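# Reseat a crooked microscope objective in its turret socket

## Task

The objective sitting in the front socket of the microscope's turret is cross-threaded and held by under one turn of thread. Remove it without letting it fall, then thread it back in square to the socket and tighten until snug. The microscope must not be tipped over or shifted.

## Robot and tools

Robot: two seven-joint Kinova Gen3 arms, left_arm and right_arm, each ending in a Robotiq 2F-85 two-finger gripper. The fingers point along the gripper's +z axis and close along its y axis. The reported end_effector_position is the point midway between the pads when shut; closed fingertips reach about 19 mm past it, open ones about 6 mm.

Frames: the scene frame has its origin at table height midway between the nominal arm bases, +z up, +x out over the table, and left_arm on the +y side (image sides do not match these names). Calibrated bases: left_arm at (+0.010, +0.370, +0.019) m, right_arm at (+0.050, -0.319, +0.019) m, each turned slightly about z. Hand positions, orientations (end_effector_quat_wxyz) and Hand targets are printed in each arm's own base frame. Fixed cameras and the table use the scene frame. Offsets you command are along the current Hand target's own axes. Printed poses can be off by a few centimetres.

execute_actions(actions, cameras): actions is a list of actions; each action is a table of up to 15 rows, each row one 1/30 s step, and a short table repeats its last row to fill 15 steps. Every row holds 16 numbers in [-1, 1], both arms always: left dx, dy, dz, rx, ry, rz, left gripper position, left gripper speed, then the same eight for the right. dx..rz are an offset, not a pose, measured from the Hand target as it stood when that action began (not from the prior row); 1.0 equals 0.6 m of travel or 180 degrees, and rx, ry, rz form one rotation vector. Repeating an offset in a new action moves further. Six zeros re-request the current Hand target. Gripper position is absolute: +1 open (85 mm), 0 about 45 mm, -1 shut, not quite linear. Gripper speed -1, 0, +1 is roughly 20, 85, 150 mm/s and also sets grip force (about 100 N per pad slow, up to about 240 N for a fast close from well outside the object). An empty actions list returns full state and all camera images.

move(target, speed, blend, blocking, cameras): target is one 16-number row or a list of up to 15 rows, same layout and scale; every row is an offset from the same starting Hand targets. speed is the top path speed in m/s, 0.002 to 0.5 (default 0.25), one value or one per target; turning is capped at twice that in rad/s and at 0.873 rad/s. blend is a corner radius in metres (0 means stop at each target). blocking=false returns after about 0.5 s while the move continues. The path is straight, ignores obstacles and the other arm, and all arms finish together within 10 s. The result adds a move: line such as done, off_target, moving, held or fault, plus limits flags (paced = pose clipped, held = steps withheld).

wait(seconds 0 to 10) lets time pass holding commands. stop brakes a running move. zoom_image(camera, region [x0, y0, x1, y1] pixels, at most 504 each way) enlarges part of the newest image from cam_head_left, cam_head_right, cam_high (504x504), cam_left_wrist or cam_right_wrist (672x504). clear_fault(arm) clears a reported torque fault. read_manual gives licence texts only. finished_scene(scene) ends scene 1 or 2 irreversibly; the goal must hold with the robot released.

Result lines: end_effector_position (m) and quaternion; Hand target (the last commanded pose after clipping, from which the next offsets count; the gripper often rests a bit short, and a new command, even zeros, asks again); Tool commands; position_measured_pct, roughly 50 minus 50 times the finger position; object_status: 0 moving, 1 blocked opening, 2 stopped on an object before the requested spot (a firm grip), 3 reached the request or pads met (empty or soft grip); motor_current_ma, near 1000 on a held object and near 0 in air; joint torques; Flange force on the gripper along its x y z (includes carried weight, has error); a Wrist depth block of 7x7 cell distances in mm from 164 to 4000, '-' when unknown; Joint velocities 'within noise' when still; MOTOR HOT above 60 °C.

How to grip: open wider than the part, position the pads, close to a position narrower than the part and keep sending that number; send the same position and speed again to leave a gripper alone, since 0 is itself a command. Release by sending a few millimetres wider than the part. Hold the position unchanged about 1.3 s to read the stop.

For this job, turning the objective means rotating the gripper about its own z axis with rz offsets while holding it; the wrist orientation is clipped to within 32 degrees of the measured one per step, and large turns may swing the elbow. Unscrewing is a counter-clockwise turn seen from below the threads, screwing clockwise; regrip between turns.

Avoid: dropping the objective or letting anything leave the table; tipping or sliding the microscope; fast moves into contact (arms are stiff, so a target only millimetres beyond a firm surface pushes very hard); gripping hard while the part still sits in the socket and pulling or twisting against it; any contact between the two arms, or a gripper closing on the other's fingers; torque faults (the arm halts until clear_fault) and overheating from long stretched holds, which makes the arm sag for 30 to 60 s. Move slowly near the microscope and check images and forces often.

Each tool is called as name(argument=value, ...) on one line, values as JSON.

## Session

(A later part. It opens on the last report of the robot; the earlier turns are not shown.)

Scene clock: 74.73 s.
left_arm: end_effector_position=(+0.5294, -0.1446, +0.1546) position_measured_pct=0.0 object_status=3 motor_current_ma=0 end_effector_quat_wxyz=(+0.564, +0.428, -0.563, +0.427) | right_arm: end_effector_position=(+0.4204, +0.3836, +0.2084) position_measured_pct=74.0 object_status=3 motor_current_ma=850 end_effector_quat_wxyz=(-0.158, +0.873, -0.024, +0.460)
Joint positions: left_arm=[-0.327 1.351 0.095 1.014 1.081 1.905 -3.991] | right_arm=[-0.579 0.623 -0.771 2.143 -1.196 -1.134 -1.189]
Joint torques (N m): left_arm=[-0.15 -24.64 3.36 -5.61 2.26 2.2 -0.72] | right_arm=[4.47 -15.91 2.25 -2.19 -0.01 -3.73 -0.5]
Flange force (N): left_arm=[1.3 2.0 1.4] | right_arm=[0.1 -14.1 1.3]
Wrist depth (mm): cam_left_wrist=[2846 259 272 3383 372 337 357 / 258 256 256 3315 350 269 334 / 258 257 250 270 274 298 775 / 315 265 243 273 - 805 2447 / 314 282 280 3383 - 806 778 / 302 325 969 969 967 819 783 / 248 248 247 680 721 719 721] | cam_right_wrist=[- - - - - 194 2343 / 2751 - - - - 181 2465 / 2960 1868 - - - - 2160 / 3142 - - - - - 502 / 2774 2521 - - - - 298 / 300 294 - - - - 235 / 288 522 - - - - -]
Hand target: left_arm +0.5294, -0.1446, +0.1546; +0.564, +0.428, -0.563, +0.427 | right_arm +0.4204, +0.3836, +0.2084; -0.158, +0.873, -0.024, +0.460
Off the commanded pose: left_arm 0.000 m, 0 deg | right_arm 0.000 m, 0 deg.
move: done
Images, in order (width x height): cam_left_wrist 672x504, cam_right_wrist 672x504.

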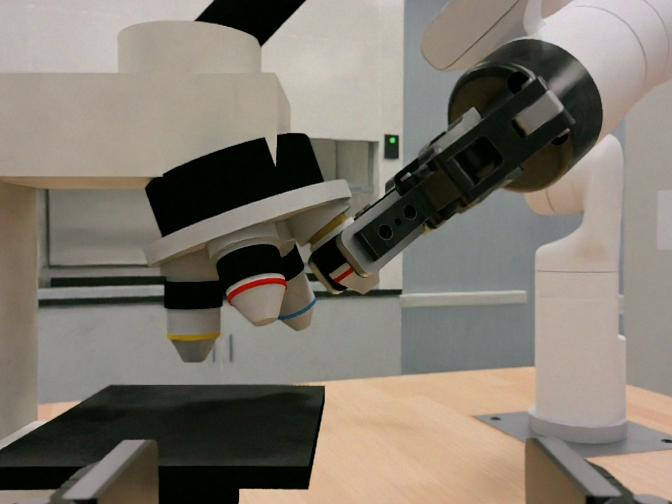

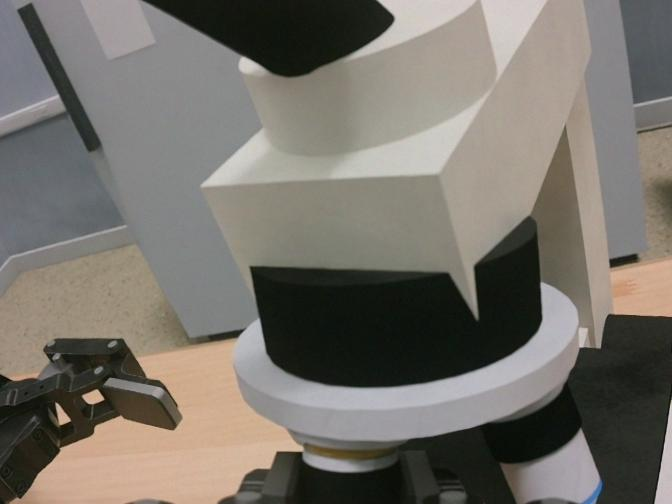

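move(target=[[0,0,0,0,0,0,1,1,0,-0.0038,0.0005,-0.0833,0,0,-0.48,-1],[0,0,0,0,0,0,1,1,0,-0.0073,0.002,-0.1667,0,0,-0.48,-1],[0,0,0,0,0,0,1,1,0,-0.0104,0.0043,-0.25,0,0,-0.48,-1],[0,0,0,0,0,0,1,1,0,-0.012,0.0063,-0.3056,0,0,-0.48,-1]], speed=0.12, blend=[0.0005,0.0005,0.0005,0], cameras=["cam_left_wrist","cam_right_wrist"])

zoom_image(camera="cam_left_wrist", region=[140, 120, 400, 380])

zoom_image(camera="cam_right_wrist", region=[270, 364, 430, 504])

Scene clock: 79.70 s.
left_arm: end_effector_position=(+0.5294, -0.1446, +0.1546) position_measured_pct=0.0 object_status=3 motor_current_ma=0 end_effector_quat_wxyz=(+0.564, +0.428, -0.563, +0.427) | right_arm: end_effector_position=(+0.4227, +0.3914, +0.2086) position_measured_pct=74.0 object_status=3 motor_current_ma=850 end_effector_quat_wxyz=(+0.263, +0.848, -0.234, +0.397)
Joint positions: left_arm=[-0.327 1.351 0.095 1.014 1.081 1.905 -3.991] | right_arm=[-0.979 1.055 -0.57 0.991 -1.913 -1.936 -0.441]
Joint torques (N m): left_arm=[-0.12 -24.6 3.41 -5.61 2.24 2.2 -0.72] | right_arm=[8.2 -23.33 4.06 -3.43 2.95 -2.57 -0.31]
Flange force (N): left_arm=[1.4 2.1 1.4] | right_arm=[-3.5 -13.4 -19.2]
Wrist depth (mm): cam_left_wrist=[2846 259 272 3315 - 207 195 / 258 257 256 3332 3366 205 201 / 258 257 251 267 207 194 2402 / 297 264 244 265 223 765 2394 / 2934 282 280 3349 - 804 777 / 301 324 325 972 968 821 778 / 247 246 247 677 718 719 718] | cam_right_wrist=[1457 240 - - - - - / 1571 235 184 - - - 3400 / 1666 - 181 - - - 3418 / 1857 - - - - - 806 / 477 - - - - 626 679 / 403 - - - - 551 572 / 378 - - - - 489 518]
Hand target: left_arm +0.5294, -0.1446, +0.1546; +0.564, +0.428, -0.563, +0.427 | right_arm +0.4227, +0.3914, +0.2086; +0.263, +0.848, -0.234, +0.397
Off the commanded pose: left_arm 0.000 m, 0 deg | right_arm 0.000 m, 0 deg.
move: done
Images, in order (width x height): cam_left_wrist 672x504, cam_right_wrist 672x504.

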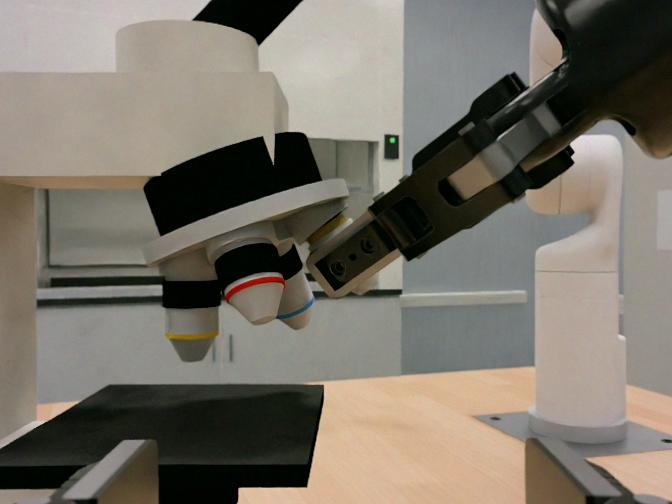

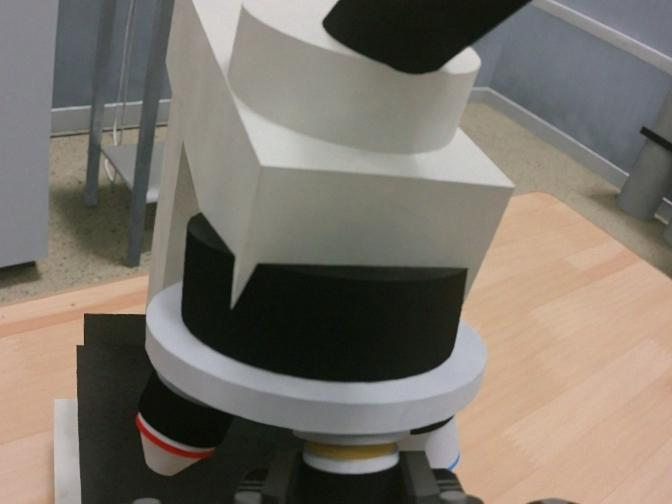

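Scaled by 1.938.

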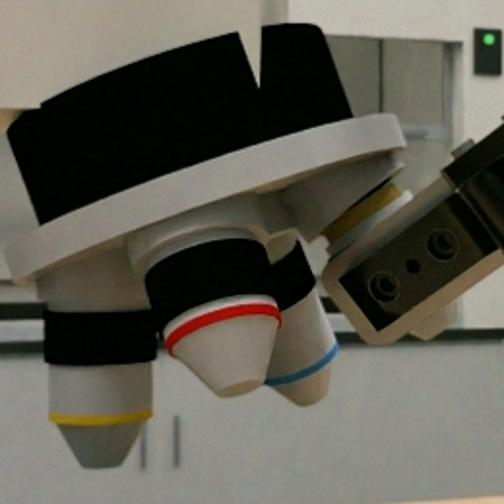

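Scaled by 3.150.

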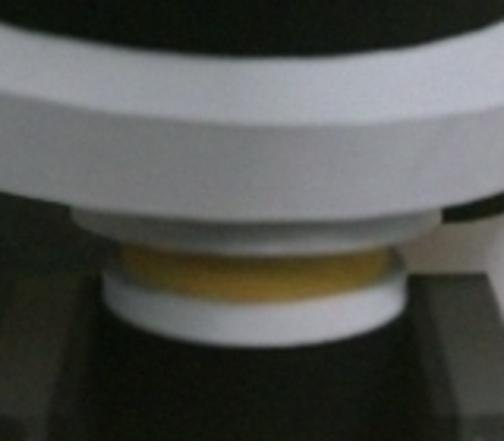

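zoom_image(camera="cam_left_wrist", region=[290, 190, 400, 300])

Scaled by 4.582.

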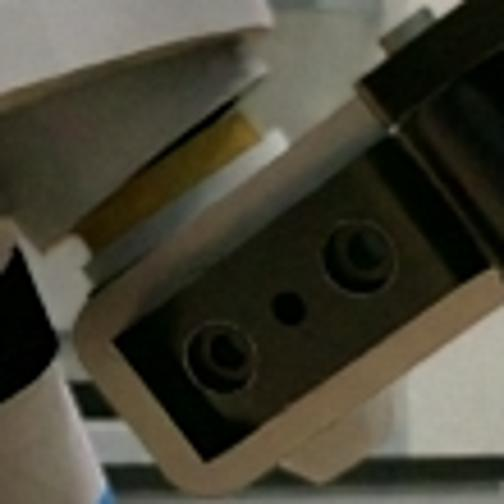

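move(target=[0,0,0,0,0,0,1,1,-0.0017,0,-0.0017,0,0,0,-0.48,-1], speed=0.05, cameras=["cam_left_wrist","cam_right_wrist"])

zoom_image(camera="cam_left_wrist", region=[290, 190, 400, 300])

zoom_image(camera="cam_right_wrist", region=[270, 364, 430, 504])

Scene clock: 81.57 s.
left_arm: end_effector_position=(+0.5294, -0.1446, +0.1546) position_measured_pct=0.0 object_status=3 motor_current_ma=0 end_effector_quat_wxyz=(+0.564, +0.428, -0.563, +0.427) | right_arm: end_effector_position=(+0.4216, +0.3922, +0.2083) position_measured_pct=74.0 object_status=3 motor_current_ma=850 end_effector_quat_wxyz=(+0.263, +0.847, -0.234, +0.397)
Joint positions: left_arm=[-0.327 1.351 0.095 1.014 1.081 1.905 -3.991] | right_arm=[-0.981 1.056 -0.57 0.99 -1.914 -1.938 -0.442]
Joint torques (N m): left_arm=[-0.18 -24.61 3.4 -5.63 2.26 2.21 -0.73] | right_arm=[4.1 -23.86 1.77 -3.04 1.73 -3.03 -0.28]
Flange force (N): left_arm=[1.4 2.1 1.5] | right_arm=[0.2 -16.1 -12.5]
Wrist depth (mm): cam_left_wrist=[2858 258 273 3366 - - 195 / 258 256 256 3349 - 205 201 / 258 258 250 264 206 194 2385 / 315 265 244 262 224 766 2411 / 314 282 279 3349 - 799 778 / 302 325 967 969 964 824 778 / 248 248 248 680 721 719 716] | cam_right_wrist=[1480 239 - - - - - / 1571 235 184 - - - 3453 / 1666 - 181 - - - 3383 / 1832 - - - - - 806 / 469 - - - - 627 677 / 405 - - - - 550 570 / 379 - - - - 489 517]
Hand target: left_arm +0.5294, -0.1446, +0.1546; +0.564, +0.428, -0.563, +0.427 | right_arm +0.4215, +0.3922, +0.2083; +0.263, +0.848, -0.234, +0.397
Off the commanded pose: left_arm 0.000 m, 0 deg | right_arm 0.000 m, 0 deg.
move: done
Images, in order (width x height): cam_left_wrist 672x504, cam_right_wrist 672x504.

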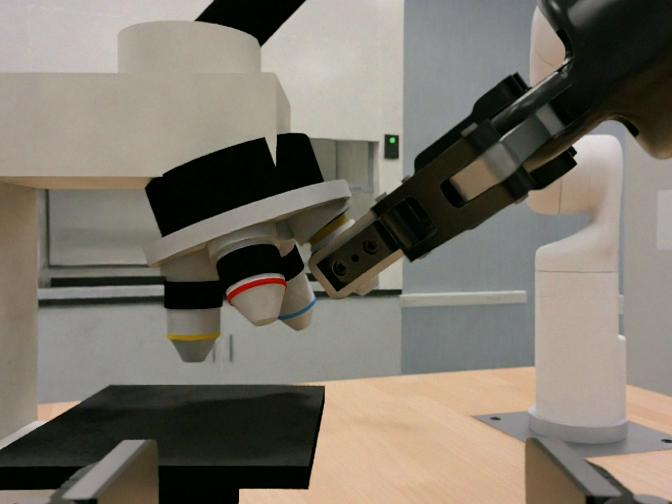

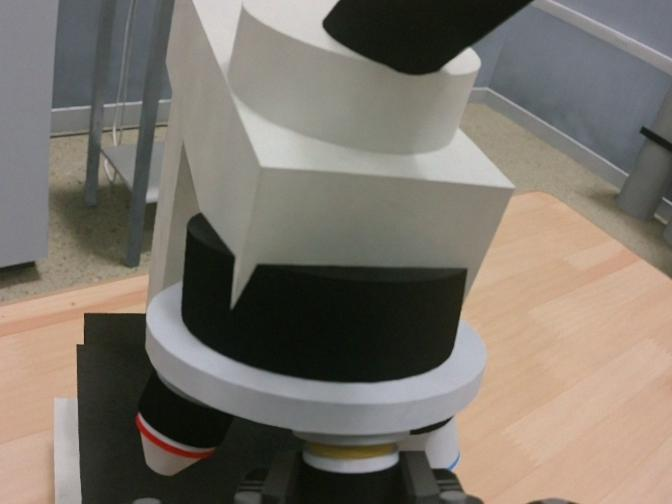

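Scaled by 4.582.

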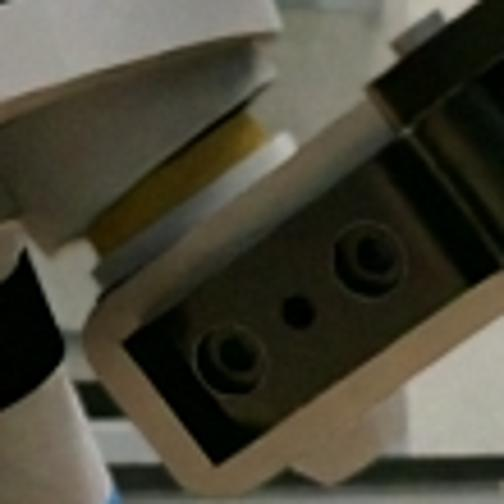

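Scaled by 3.150.

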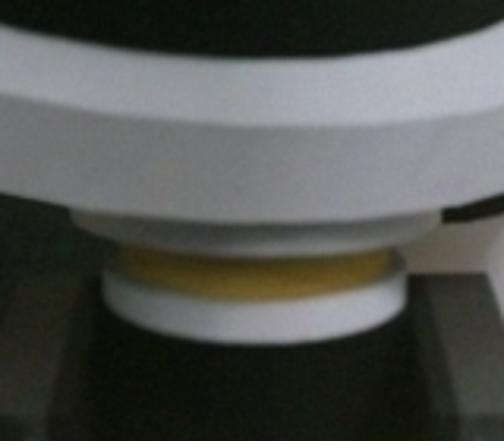

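move(target=[0,0,0,0,0,0,1,1,-0.0012,0,-0.001,0,0,0,-0.48,-1], speed=0.05, cameras=["cam_left_wrist","cam_right_wrist"])

zoom_image(camera="cam_left_wrist", region=[290, 190, 400, 300])

zoom_image(camera="cam_right_wrist", region=[270, 364, 430, 504])

Scene clock: 82.70 s.
left_arm: end_effector_position=(+0.5294, -0.1446, +0.1546) position_measured_pct=0.0 object_status=3 motor_current_ma=0 end_effector_quat_wxyz=(+0.564, +0.428, -0.563, +0.427) | right_arm: end_effector_position=(+0.4208, +0.3927, +0.2080) position_measured_pct=74.0 object_status=3 motor_current_ma=850 end_effector_quat_wxyz=(+0.263, +0.848, -0.234, +0.397)
Joint positions: left_arm=[-0.327 1.351 0.095 1.014 1.081 1.905 -3.991] | right_arm=[-0.983 1.057 -0.57 0.989 -1.914 -1.939 -0.443]
Joint torques (N m): left_arm=[-0.12 -24.64 3.42 -5.61 2.26 2.17 -0.73] | right_arm=[0.53 -25.01 -0.03 -3.77 1.8 -2.2 -0.27]
Flange force (N): left_arm=[1.3 2.0 1.3] | right_arm=[1.5 -13.4 -6.4]
Wrist depth (mm): cam_left_wrist=[2821 259 272 3366 - - 195 / 258 257 256 3332 - 206 201 / 258 257 250 266 206 195 - / 315 265 243 263 227 764 2368 / 314 282 279 3366 - 800 776 / 301 325 965 972 962 824 778 / 248 248 247 679 722 717 719] | cam_right_wrist=[1477 238 - - - - - / 1560 234 183 - - - 3508 / 1683 - 180 - - - 3435 / 1868 - - - - - 804 / 468 - - - - 634 675 / 403 - - - - 551 573 / 378 - - - - 488 517]
Hand target: left_arm +0.5294, -0.1446, +0.1546; +0.564, +0.428, -0.563, +0.427 | right_arm +0.4208, +0.3927, +0.2081; +0.263, +0.848, -0.234, +0.397
Off the commanded pose: left_arm 0.000 m, 0 deg | right_arm 0.000 m, 0 deg.
move: done
Images, in order (width x height): cam_left_wrist 672x504, cam_right_wrist 672x504.

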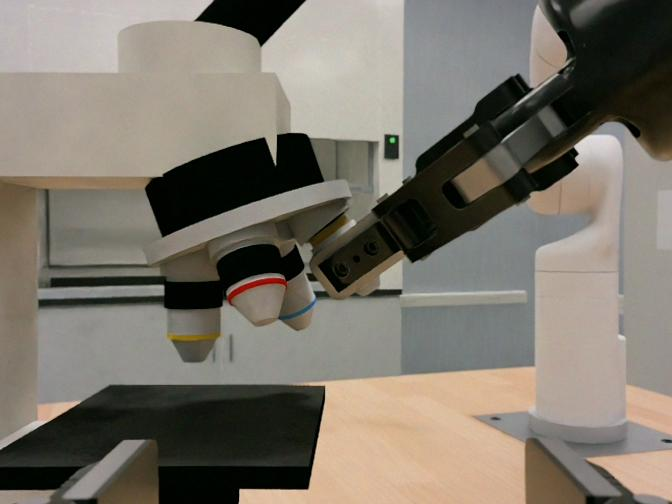

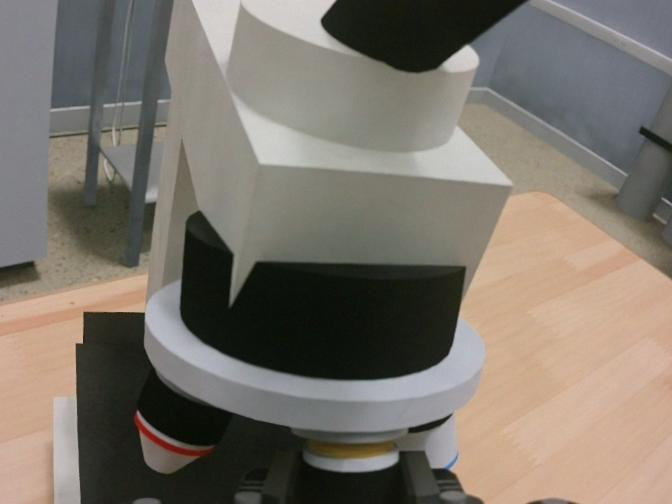

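Scaled by 4.582.

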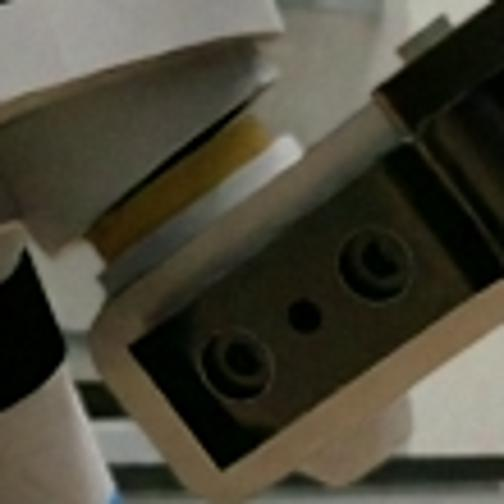

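Scaled by 3.150.

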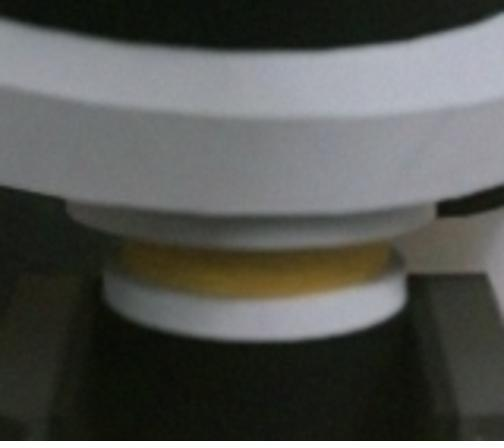

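move(target=[0,0,0,0,0,0,1,1,-0.0017,0,0,0,0,0,-0.48,-1], speed=0.02, cameras=["cam_left_wrist","cam_right_wrist"])

Scene clock: 84.60 s.
left_arm: end_effector_position=(+0.5294, -0.1446, +0.1546) position_measured_pct=0.0 object_status=3 motor_current_ma=0 end_effector_quat_wxyz=(+0.564, +0.428, -0.563, +0.427) | right_arm: end_effector_position=(+0.4202, +0.3929, +0.2073) position_measured_pct=74.0 object_status=3 motor_current_ma=850 end_effector_quat_wxyz=(+0.263, +0.848, -0.234, +0.397)
Joint positions: left_arm=[-0.327 1.351 0.095 1.014 1.081 1.905 -3.991] | right_arm=[-0.983 1.058 -0.571 0.99 -1.915 -1.938 -0.445]
Joint torques (N m): left_arm=[-0.12 -24.68 3.43 -5.62 2.24 2.21 -0.74] | right_arm=[-0.13 -24.92 -0.38 -3.84 1.67 -1.97 -0.18]
Flange force (N): left_arm=[1.3 1.9 1.3] | right_arm=[1.9 -12.5 -5.4]
Wrist depth (mm): cam_left_wrist=[2821 258 272 3315 - - 195 / 258 256 256 3366 - 206 201 / 258 257 250 266 206 194 - / 315 264 243 263 228 767 2438 / 314 282 278 3332 - 799 775 / 302 325 969 962 968 825 777 / 247 247 248 680 724 716 718] | cam_right_wrist=[1460 237 - - - - - / 1579 234 183 - - - 3471 / 1687 - 180 - - - 3435 / 1873 - - - - - 803 / 470 - - - - 634 679 / 401 - - - - 549 571 / 379 - - - - 488 517]
Hand target: left_arm +0.5294, -0.1446, +0.1546; +0.564, +0.428, -0.563, +0.427 | right_arm +0.4202, +0.3929, +0.2073; +0.263, +0.848, -0.234, +0.397
Off the commanded pose: left_arm 0.000 m, 0 deg | right_arm 0.000 m, 0 deg.
move: done
Images, in order (width x height): cam_left_wrist 672x504, cam_right_wrist 672x504.

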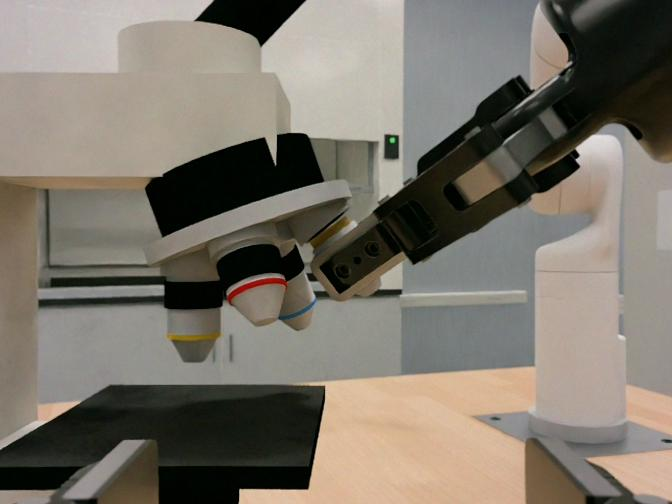

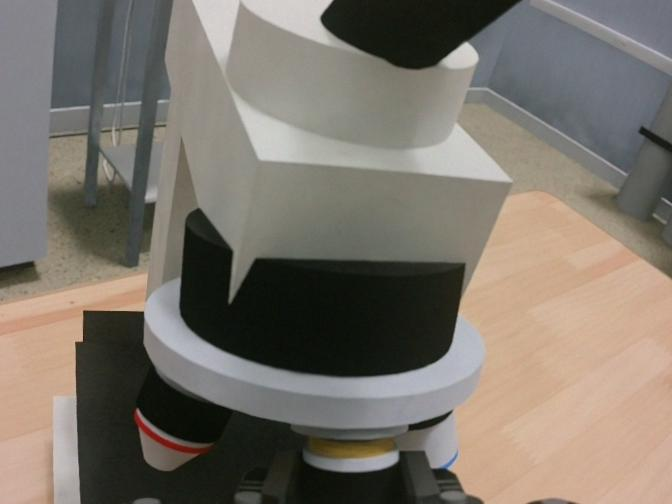

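zoom_image(camera="cam_left_wrist", region=[290, 190, 400, 300])

zoom_image(camera="cam_right_wrist", region=[270, 364, 430, 504])

Scaled by 4.582.

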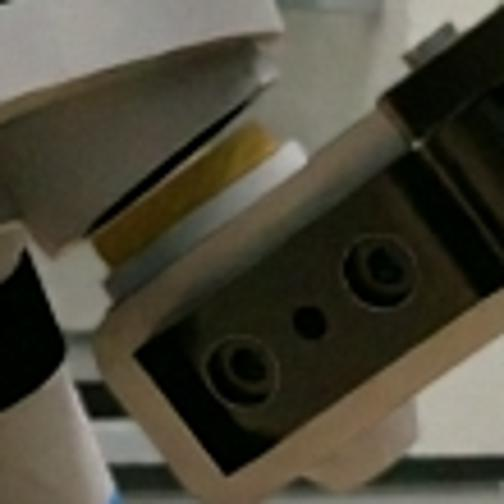

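Scaled by 3.150.

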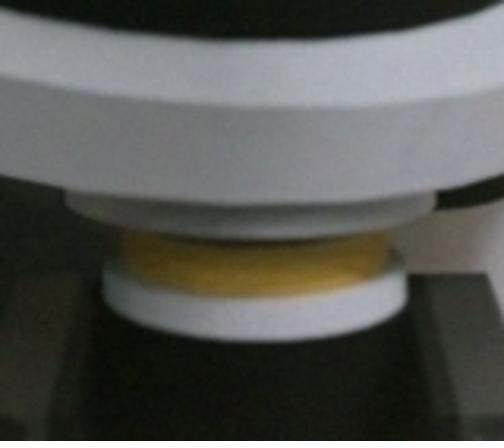

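move(target=[0,0,0,0,0,0,1,1,-0.005,0,0,0,0,0,-0.48,-1], speed=0.02, cameras=["cam_left_wrist","cam_right_wrist"])

zoom_image(camera="cam_left_wrist", region=[290, 190, 400, 300])

zoom_image(camera="cam_right_wrist", region=[270, 364, 430, 504])

Scene clock: 85.77 s.
left_arm: end_effector_position=(+0.5294, -0.1446, +0.1546) position_measured_pct=0.0 object_status=3 motor_current_ma=0 end_effector_quat_wxyz=(+0.564, +0.428, -0.563, +0.427) | right_arm: end_effector_position=(+0.4185, +0.3935, +0.2049) position_measured_pct=74.0 object_status=3 motor_current_ma=850 end_effector_quat_wxyz=(+0.263, +0.848, -0.234, +0.397)
Joint positions: left_arm=[-0.327 1.351 0.095 1.014 1.081 1.905 -3.991] | right_arm=[-0.985 1.061 -0.571 0.992 -1.916 -1.938 -0.452]
Joint torques (N m): left_arm=[-0.17 -24.67 3.37 -5.62 2.24 2.19 -0.76] | right_arm=[-0.08 -24.91 -0.45 -3.75 1.69 -2 -0.28]
Flange force (N): left_arm=[1.3 1.8 1.4] | right_arm=[2.1 -13.0 -5.7]
Wrist depth (mm): cam_left_wrist=[2858 258 272 3366 - - 197 / 258 256 255 3418 - 208 201 / 258 257 250 270 207 194 - / 315 265 243 267 228 755 2420 / 314 282 279 3332 - 798 775 / 302 325 965 967 972 821 779 / 248 248 247 678 718 716 717] | cam_right_wrist=[1473 237 - - - - 3366 / 1582 - 182 - - - 3508 / 1679 - - - - - 3418 / 1842 - - - - - 806 / 465 - - - - 632 675 / 398 - - - - 545 568 / 373 225 - - - 489 510]
Hand target: left_arm +0.5294, -0.1446, +0.1546; +0.564, +0.428, -0.563, +0.427 | right_arm +0.4185, +0.3935, +0.2049; +0.263, +0.848, -0.234, +0.397
Off the commanded pose: left_arm 0.000 m, 0 deg | right_arm 0.000 m, 0 deg.
move: done
Images, in order (width x height): cam_left_wrist 672x504, cam_right_wrist 672x504.

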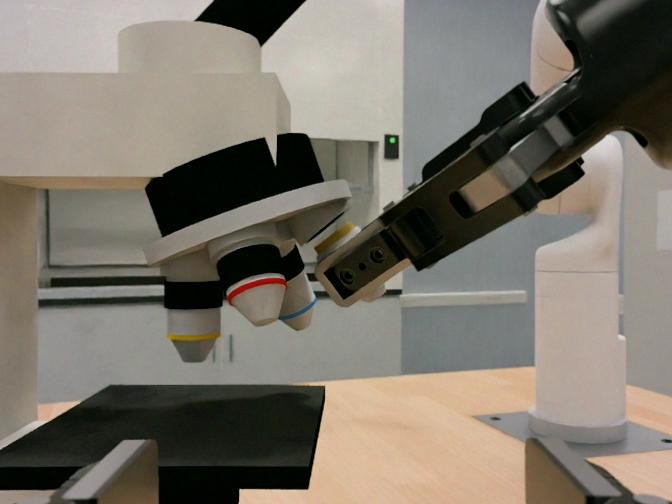

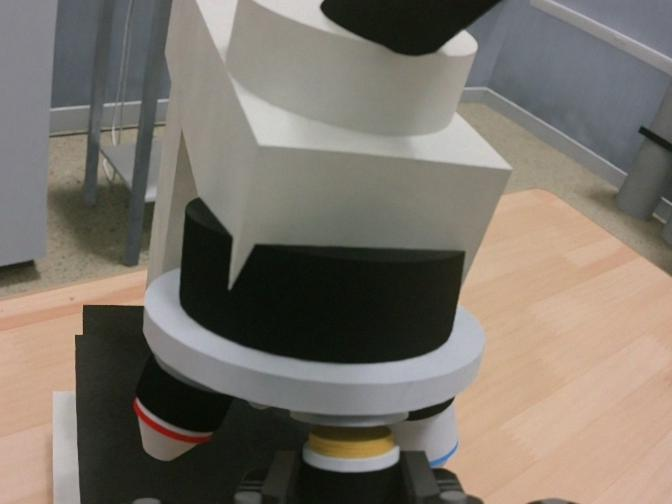

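Scaled by 4.582.

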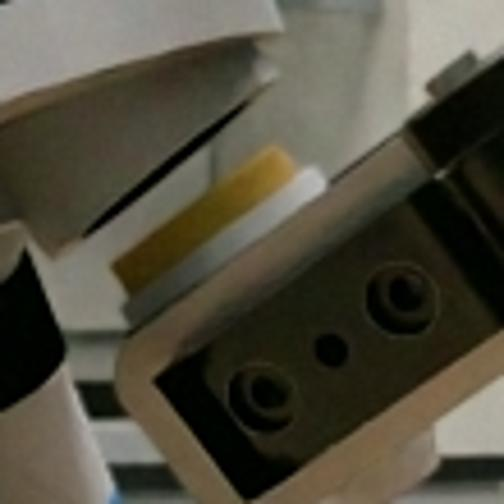

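Scaled by 3.150.

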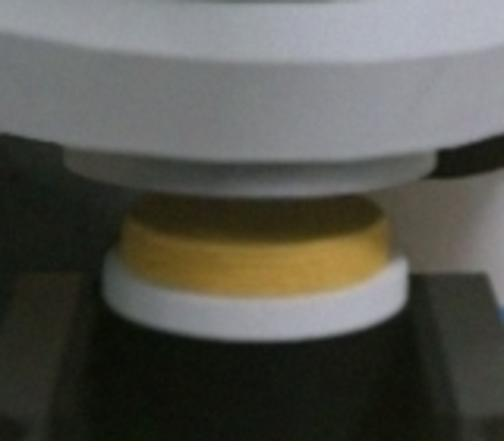

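zoom_image(camera="cam_left_wrist", region=[300, 200, 370, 270])

zoom_image(camera="cam_left_wrist", region=[310, 220, 400, 310])

zoom_image(camera="cam_right_wrist", region=[280, 390, 420, 504])

Scaled by 7.200.

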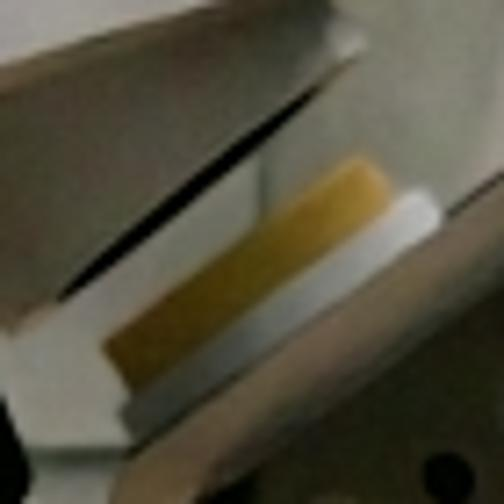

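Scaled by 5.600.

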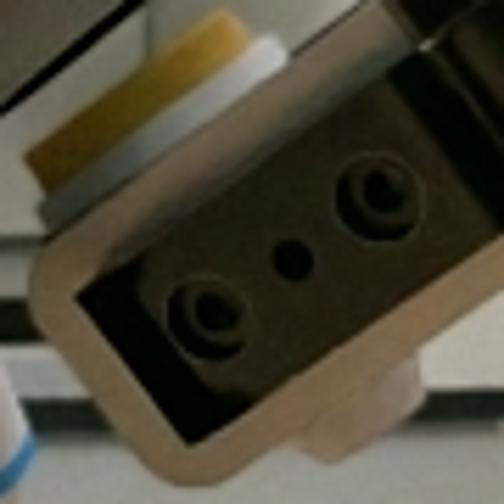

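Scaled by 3.600.

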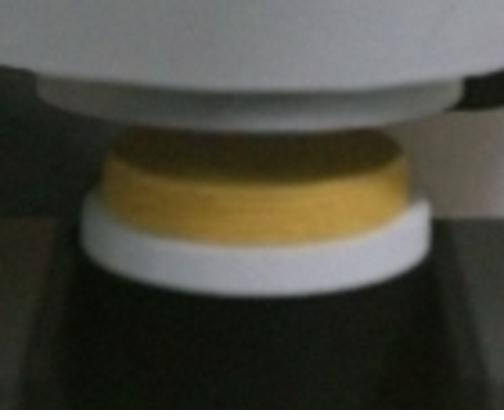

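zoom_image(camera="cam_left_wrist", region=[130, 120, 370, 290])

zoom_image(camera="cam_left_wrist", region=[285, 180, 365, 260])

Scaled by 2.100.

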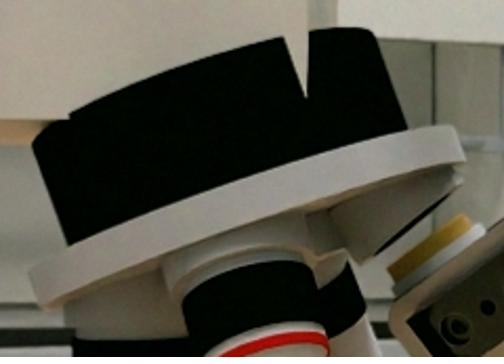

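Scaled by 6.300.

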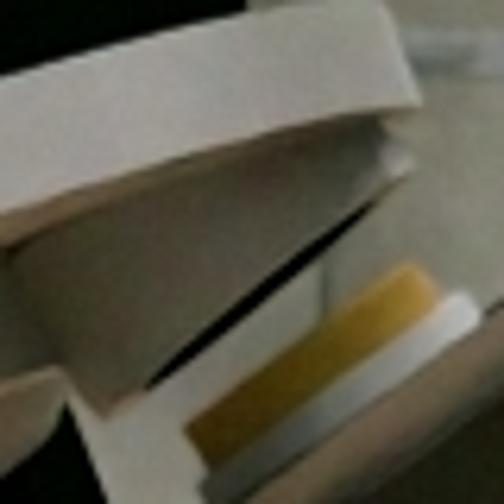

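zoom_image(camera="cam_right_wrist", region=[280, 400, 350, 470])

zoom_image(camera="cam_right_wrist", region=[350, 400, 420, 470])

Scaled by 7.200.

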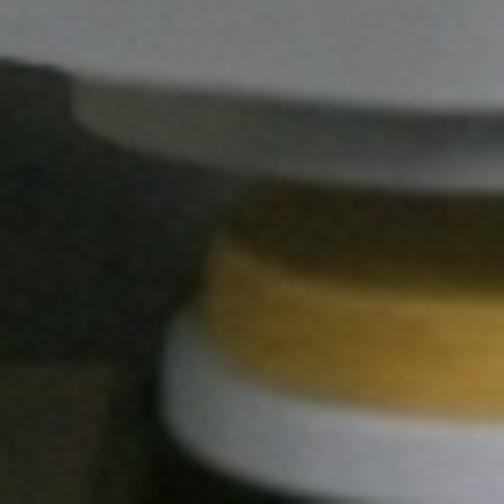

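Scaled by 7.200.

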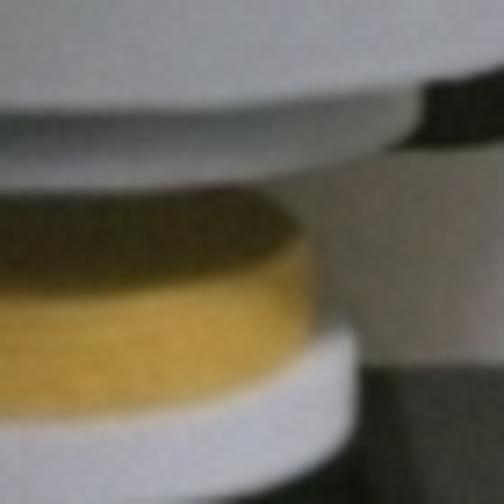

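move(target=[[0,0,0,0,0,0,1,1,-0.02,0,0,0,0,0,-0.48,-1],[0,0,0,0,0,0,1,1,-0.02,0.0062,0.0014,0.1389,0,0,-0.48,-1]], speed=0.05, cameras=["cam_left_wrist","cam_right_wrist"])

zoom_image(camera="cam_left_wrist", region=[285, 180, 405, 300])

zoom_image(camera="cam_right_wrist", region=[280, 350, 420, 490])

Scene clock: 95.33 s.
left_arm: end_effector_position=(+0.5294, -0.1446, +0.1546) position_measured_pct=0.0 object_status=3 motor_current_ma=0 end_effector_quat_wxyz=(+0.564, +0.428, -0.563, +0.427) | right_arm: end_effector_position=(+0.4098, +0.3924, +0.1958) position_measured_pct=74.0 object_status=3 motor_current_ma=850 end_effector_quat_wxyz=(+0.074, +0.884, -0.142, +0.438)
Joint positions: left_arm=[-0.327 1.351 0.095 1.014 1.081 1.905 -3.991] | right_arm=[-0.854 0.815 -0.689 1.603 -1.765 -1.532 -0.773]
Joint torques (N m): left_arm=[-0.17 -24.64 3.41 -5.63 2.27 2.18 -0.73] | right_arm=[-0.06 -20.91 -1.72 -3.18 1.72 -1.9 -0.2]
Flange force (N): left_arm=[1.4 2.0 1.4] | right_arm=[1.7 -10.6 -0.4]
Wrist depth (mm): cam_left_wrist=[2821 258 272 3315 - 628 256 / 258 257 255 3299 - 270 247 / 258 257 250 271 297 230 224 / 314 265 243 275 260 244 2402 / 315 282 279 3282 3471 804 776 / 302 325 968 967 962 821 777 / 247 248 247 679 719 715 718] | cam_right_wrist=[1448 1480 - - - - 3014 / 1535 1531 - - - - 3055 / 1633 - - - - - 2456 / 1709 - - - - 184 576 / 514 489 - - - - 495 / 450 447 243 247 187 179 443 / 413 413 238 - - - 408]
Hand target: left_arm +0.5294, -0.1446, +0.1546; +0.564, +0.428, -0.563, +0.427 | right_arm +0.4098, +0.3924, +0.1958; +0.074, +0.884, -0.142, +0.438
Off the commanded pose: left_arm 0.000 m, 0 deg | right_arm 0.000 m, 0 deg.
move: done
Images, in order (width x height): cam_left_wrist 672x504, cam_right_wrist 672x504.

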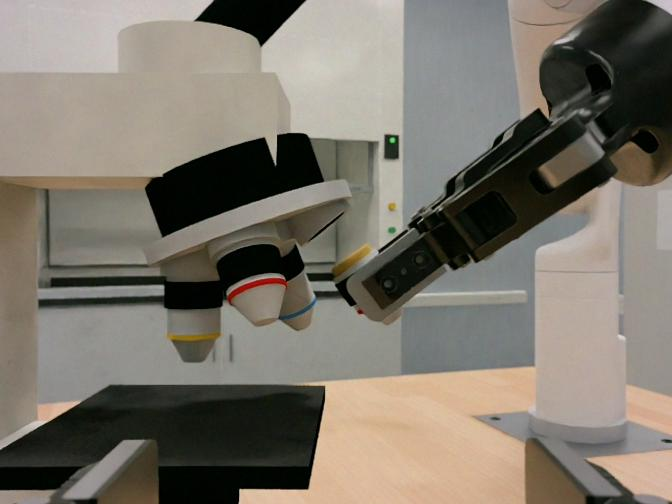

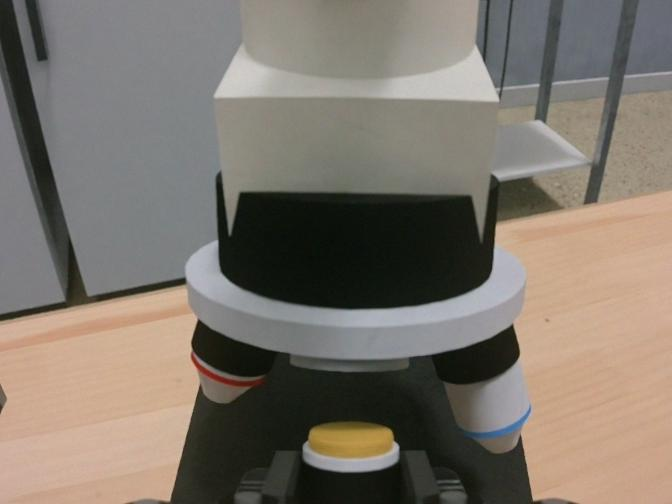

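Scaled by 4.200.

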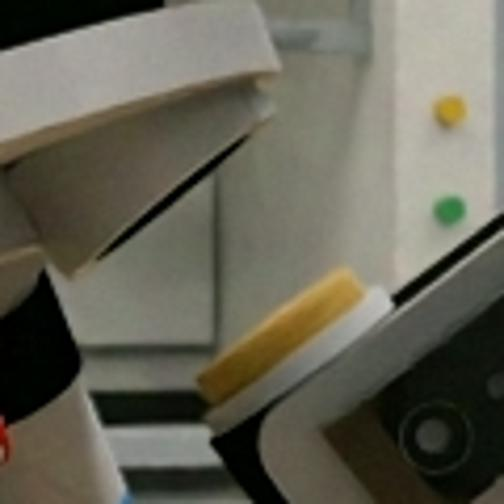

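Scaled by 3.600.

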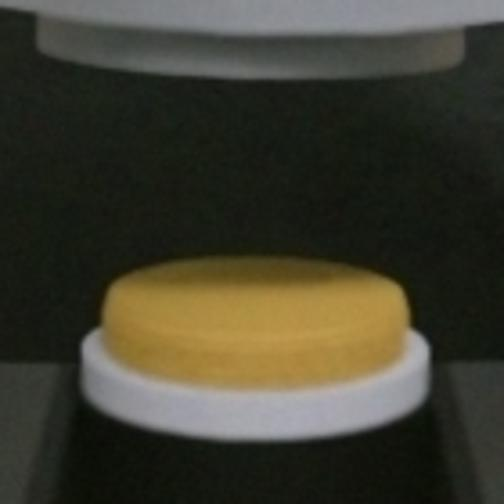

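zoom_image(camera="cam_left_wrist", region=[325, 225, 405, 305])

zoom_image(camera="cam_left_wrist", region=[340, 240, 460, 330])

zoom_image(camera="cam_left_wrist", region=[420, 100, 620, 250])

Scaled by 6.300.

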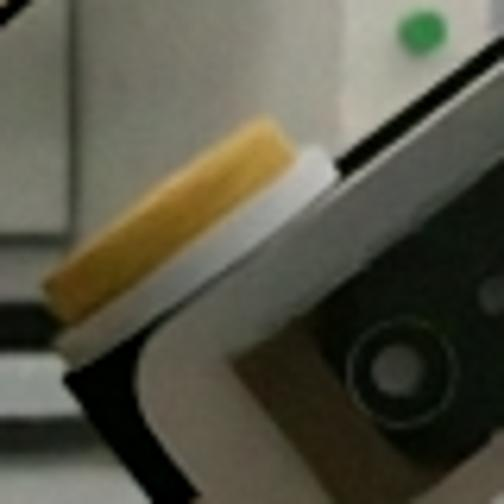

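Scaled by 4.200.

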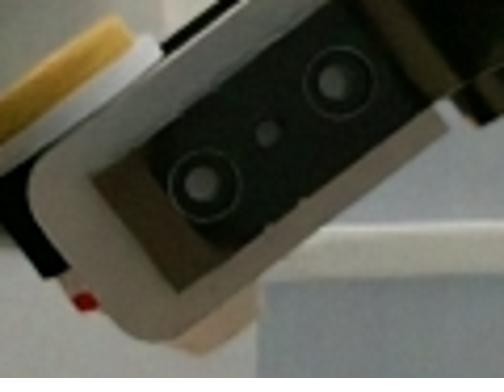

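Scaled by 2.520.

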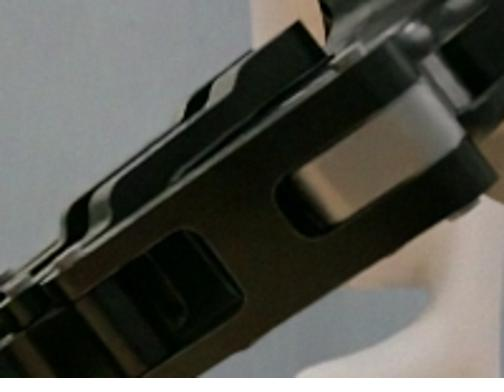

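zoom_image(camera="cam_right_wrist", region=[280, 340, 420, 380])

zoom_image(camera="cam_right_wrist", region=[290, 410, 410, 480])

Scaled by 3.600.

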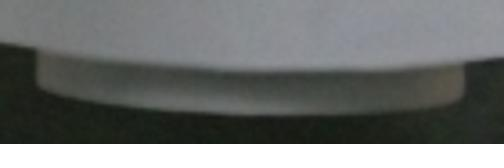

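Scaled by 4.200.

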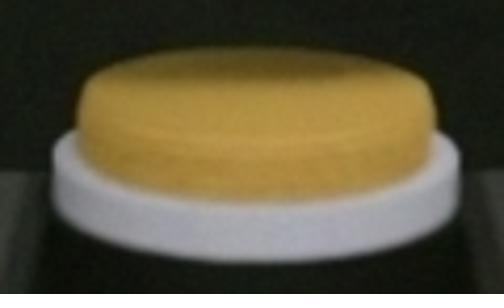

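zoom_image(camera="cam_right_wrist", region=[283, 345, 303, 375])

zoom_image(camera="cam_right_wrist", region=[397, 345, 417, 375])

zoom_image(camera="cam_right_wrist", region=[297, 420, 327, 480])

zoom_image(camera="cam_right_wrist", region=[376, 420, 406, 480])

Scaled by 16.800.

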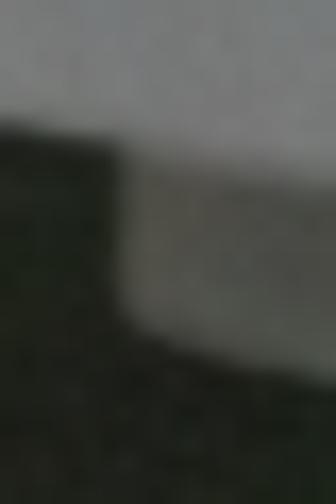

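Scaled by 16.800.

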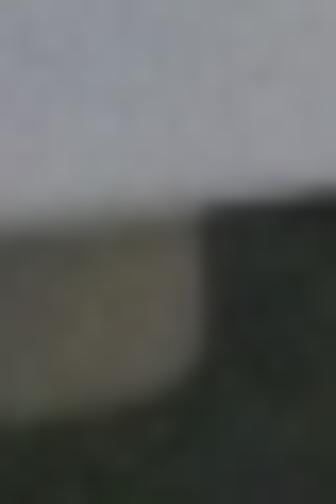

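Scaled by 8.400.

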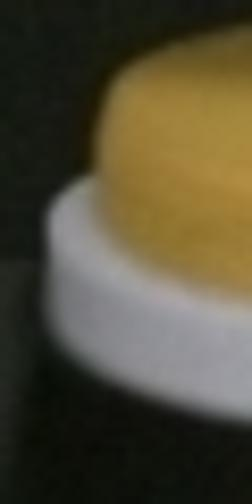

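Scaled by 8.400.

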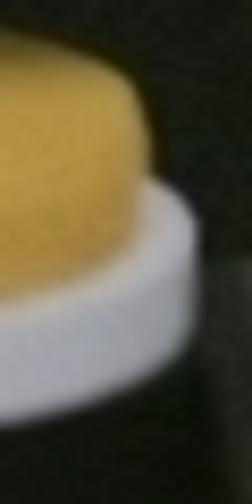

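move(target=[0,0,0,0,0,0,1,1,0,0.0127,0.0073,0.3333,0,0,-0.48,-1], speed=0.15, cameras=["cam_left_wrist","cam_right_wrist"])

zoom_image(camera="cam_right_wrist", region=[280, 340, 420, 480])

zoom_image(camera="cam_left_wrist", region=[320, 220, 440, 340])

Scene clock: 101.67 s.
left_arm: end_effector_position=(+0.5294, -0.1446, +0.1546) position_measured_pct=0.0 object_status=3 motor_current_ma=0 end_effector_quat_wxyz=(+0.564, +0.428, -0.563, +0.427) | right_arm: end_effector_position=(+0.4107, +0.3840, +0.1932) position_measured_pct=74.0 object_status=3 motor_current_ma=850 end_effector_quat_wxyz=(-0.378, +0.803, +0.096, +0.451)
Joint positions: left_arm=[-0.327 1.351 0.095 1.014 1.081 1.905 -3.991] | right_arm=[-0.227 0.836 -0.747 2.437 -0.132 -1.263 -1.594]
Joint torques (N m): left_arm=[-0.15 -24.66 3.41 -5.62 2.25 2.22 -0.73] | right_arm=[-0.17 -16.33 -3.55 -0.34 1.54 -2.72 -0.11]
Flange force (N): left_arm=[1.3 2.0 1.4] | right_arm=[1.2 0.7 8.4]
Wrist depth (mm): cam_left_wrist=[2870 258 272 3282 559 688 - / 258 256 256 3349 406 522 - / 258 257 250 271 377 317 745 / 314 266 243 275 297 765 770 / 314 282 279 3299 3400 804 779 / 302 325 967 969 965 823 778 / 248 247 247 679 721 714 719] | cam_right_wrist=[2663 - - - - - - / 2642 2908 - - - - - / 2610 2809 - - - - 233 / 2550 2774 - - - - - / 461 400 - - - - - / 2343 371 340 608 - - - / 2318 327 631 566 245 - -]
Hand target: left_arm +0.5294, -0.1446, +0.1546; +0.564, +0.428, -0.563, +0.427 | right_arm +0.4107, +0.3840, +0.1932; -0.378, +0.803, +0.096, +0.451
Off the commanded pose: left_arm 0.000 m, 0 deg | right_arm 0.000 m, 0 deg.
move: done
Images, in order (width x height): cam_left_wrist 672x504, cam_right_wrist 672x504.

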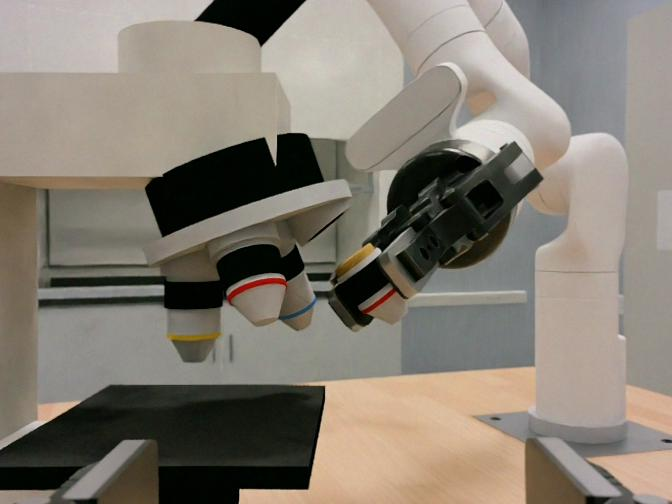

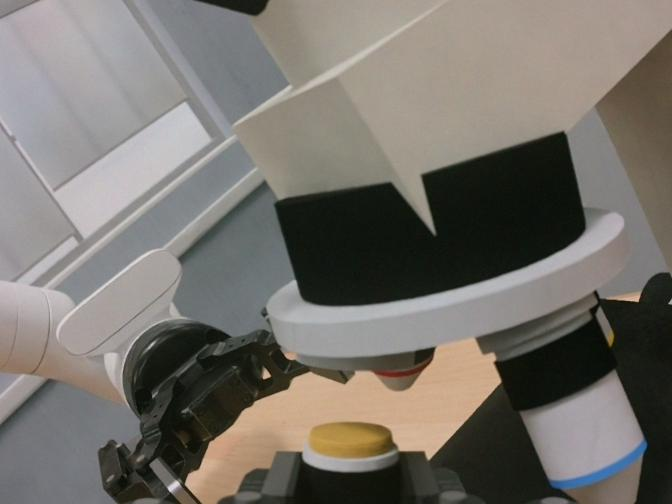

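Scaled by 3.600.

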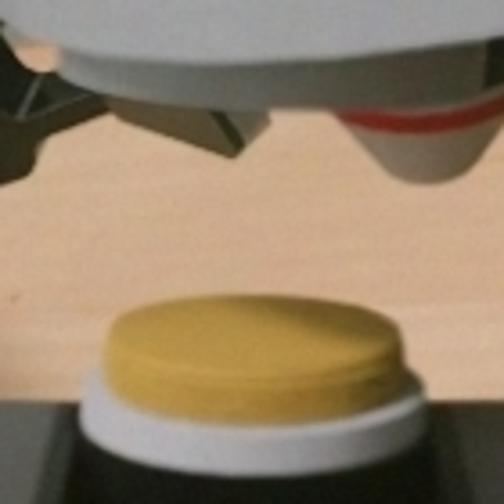

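Scaled by 4.200.

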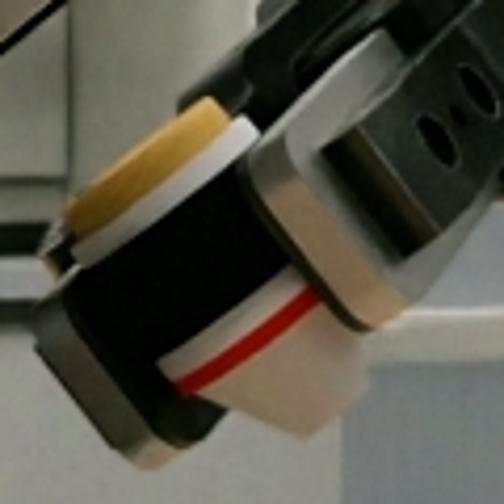

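zoom_image(camera="cam_right_wrist", region=[260, 300, 460, 400])

zoom_image(camera="cam_right_wrist", region=[370, 330, 430, 390])

zoom_image(camera="cam_right_wrist", region=[280, 330, 340, 390])

Scaled by 2.520.

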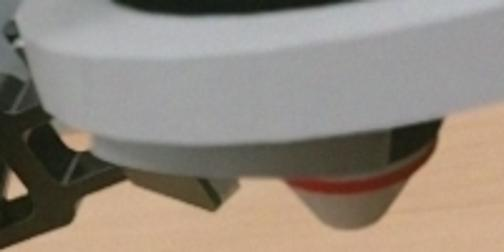

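Scaled by 8.400.

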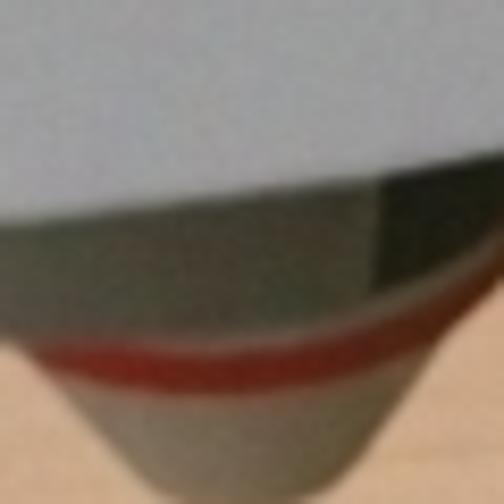

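Scaled by 8.400.

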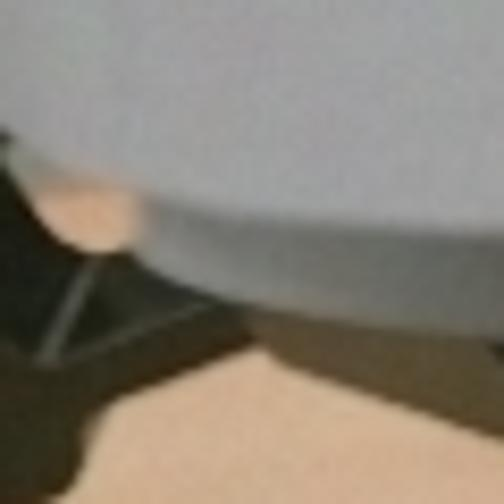

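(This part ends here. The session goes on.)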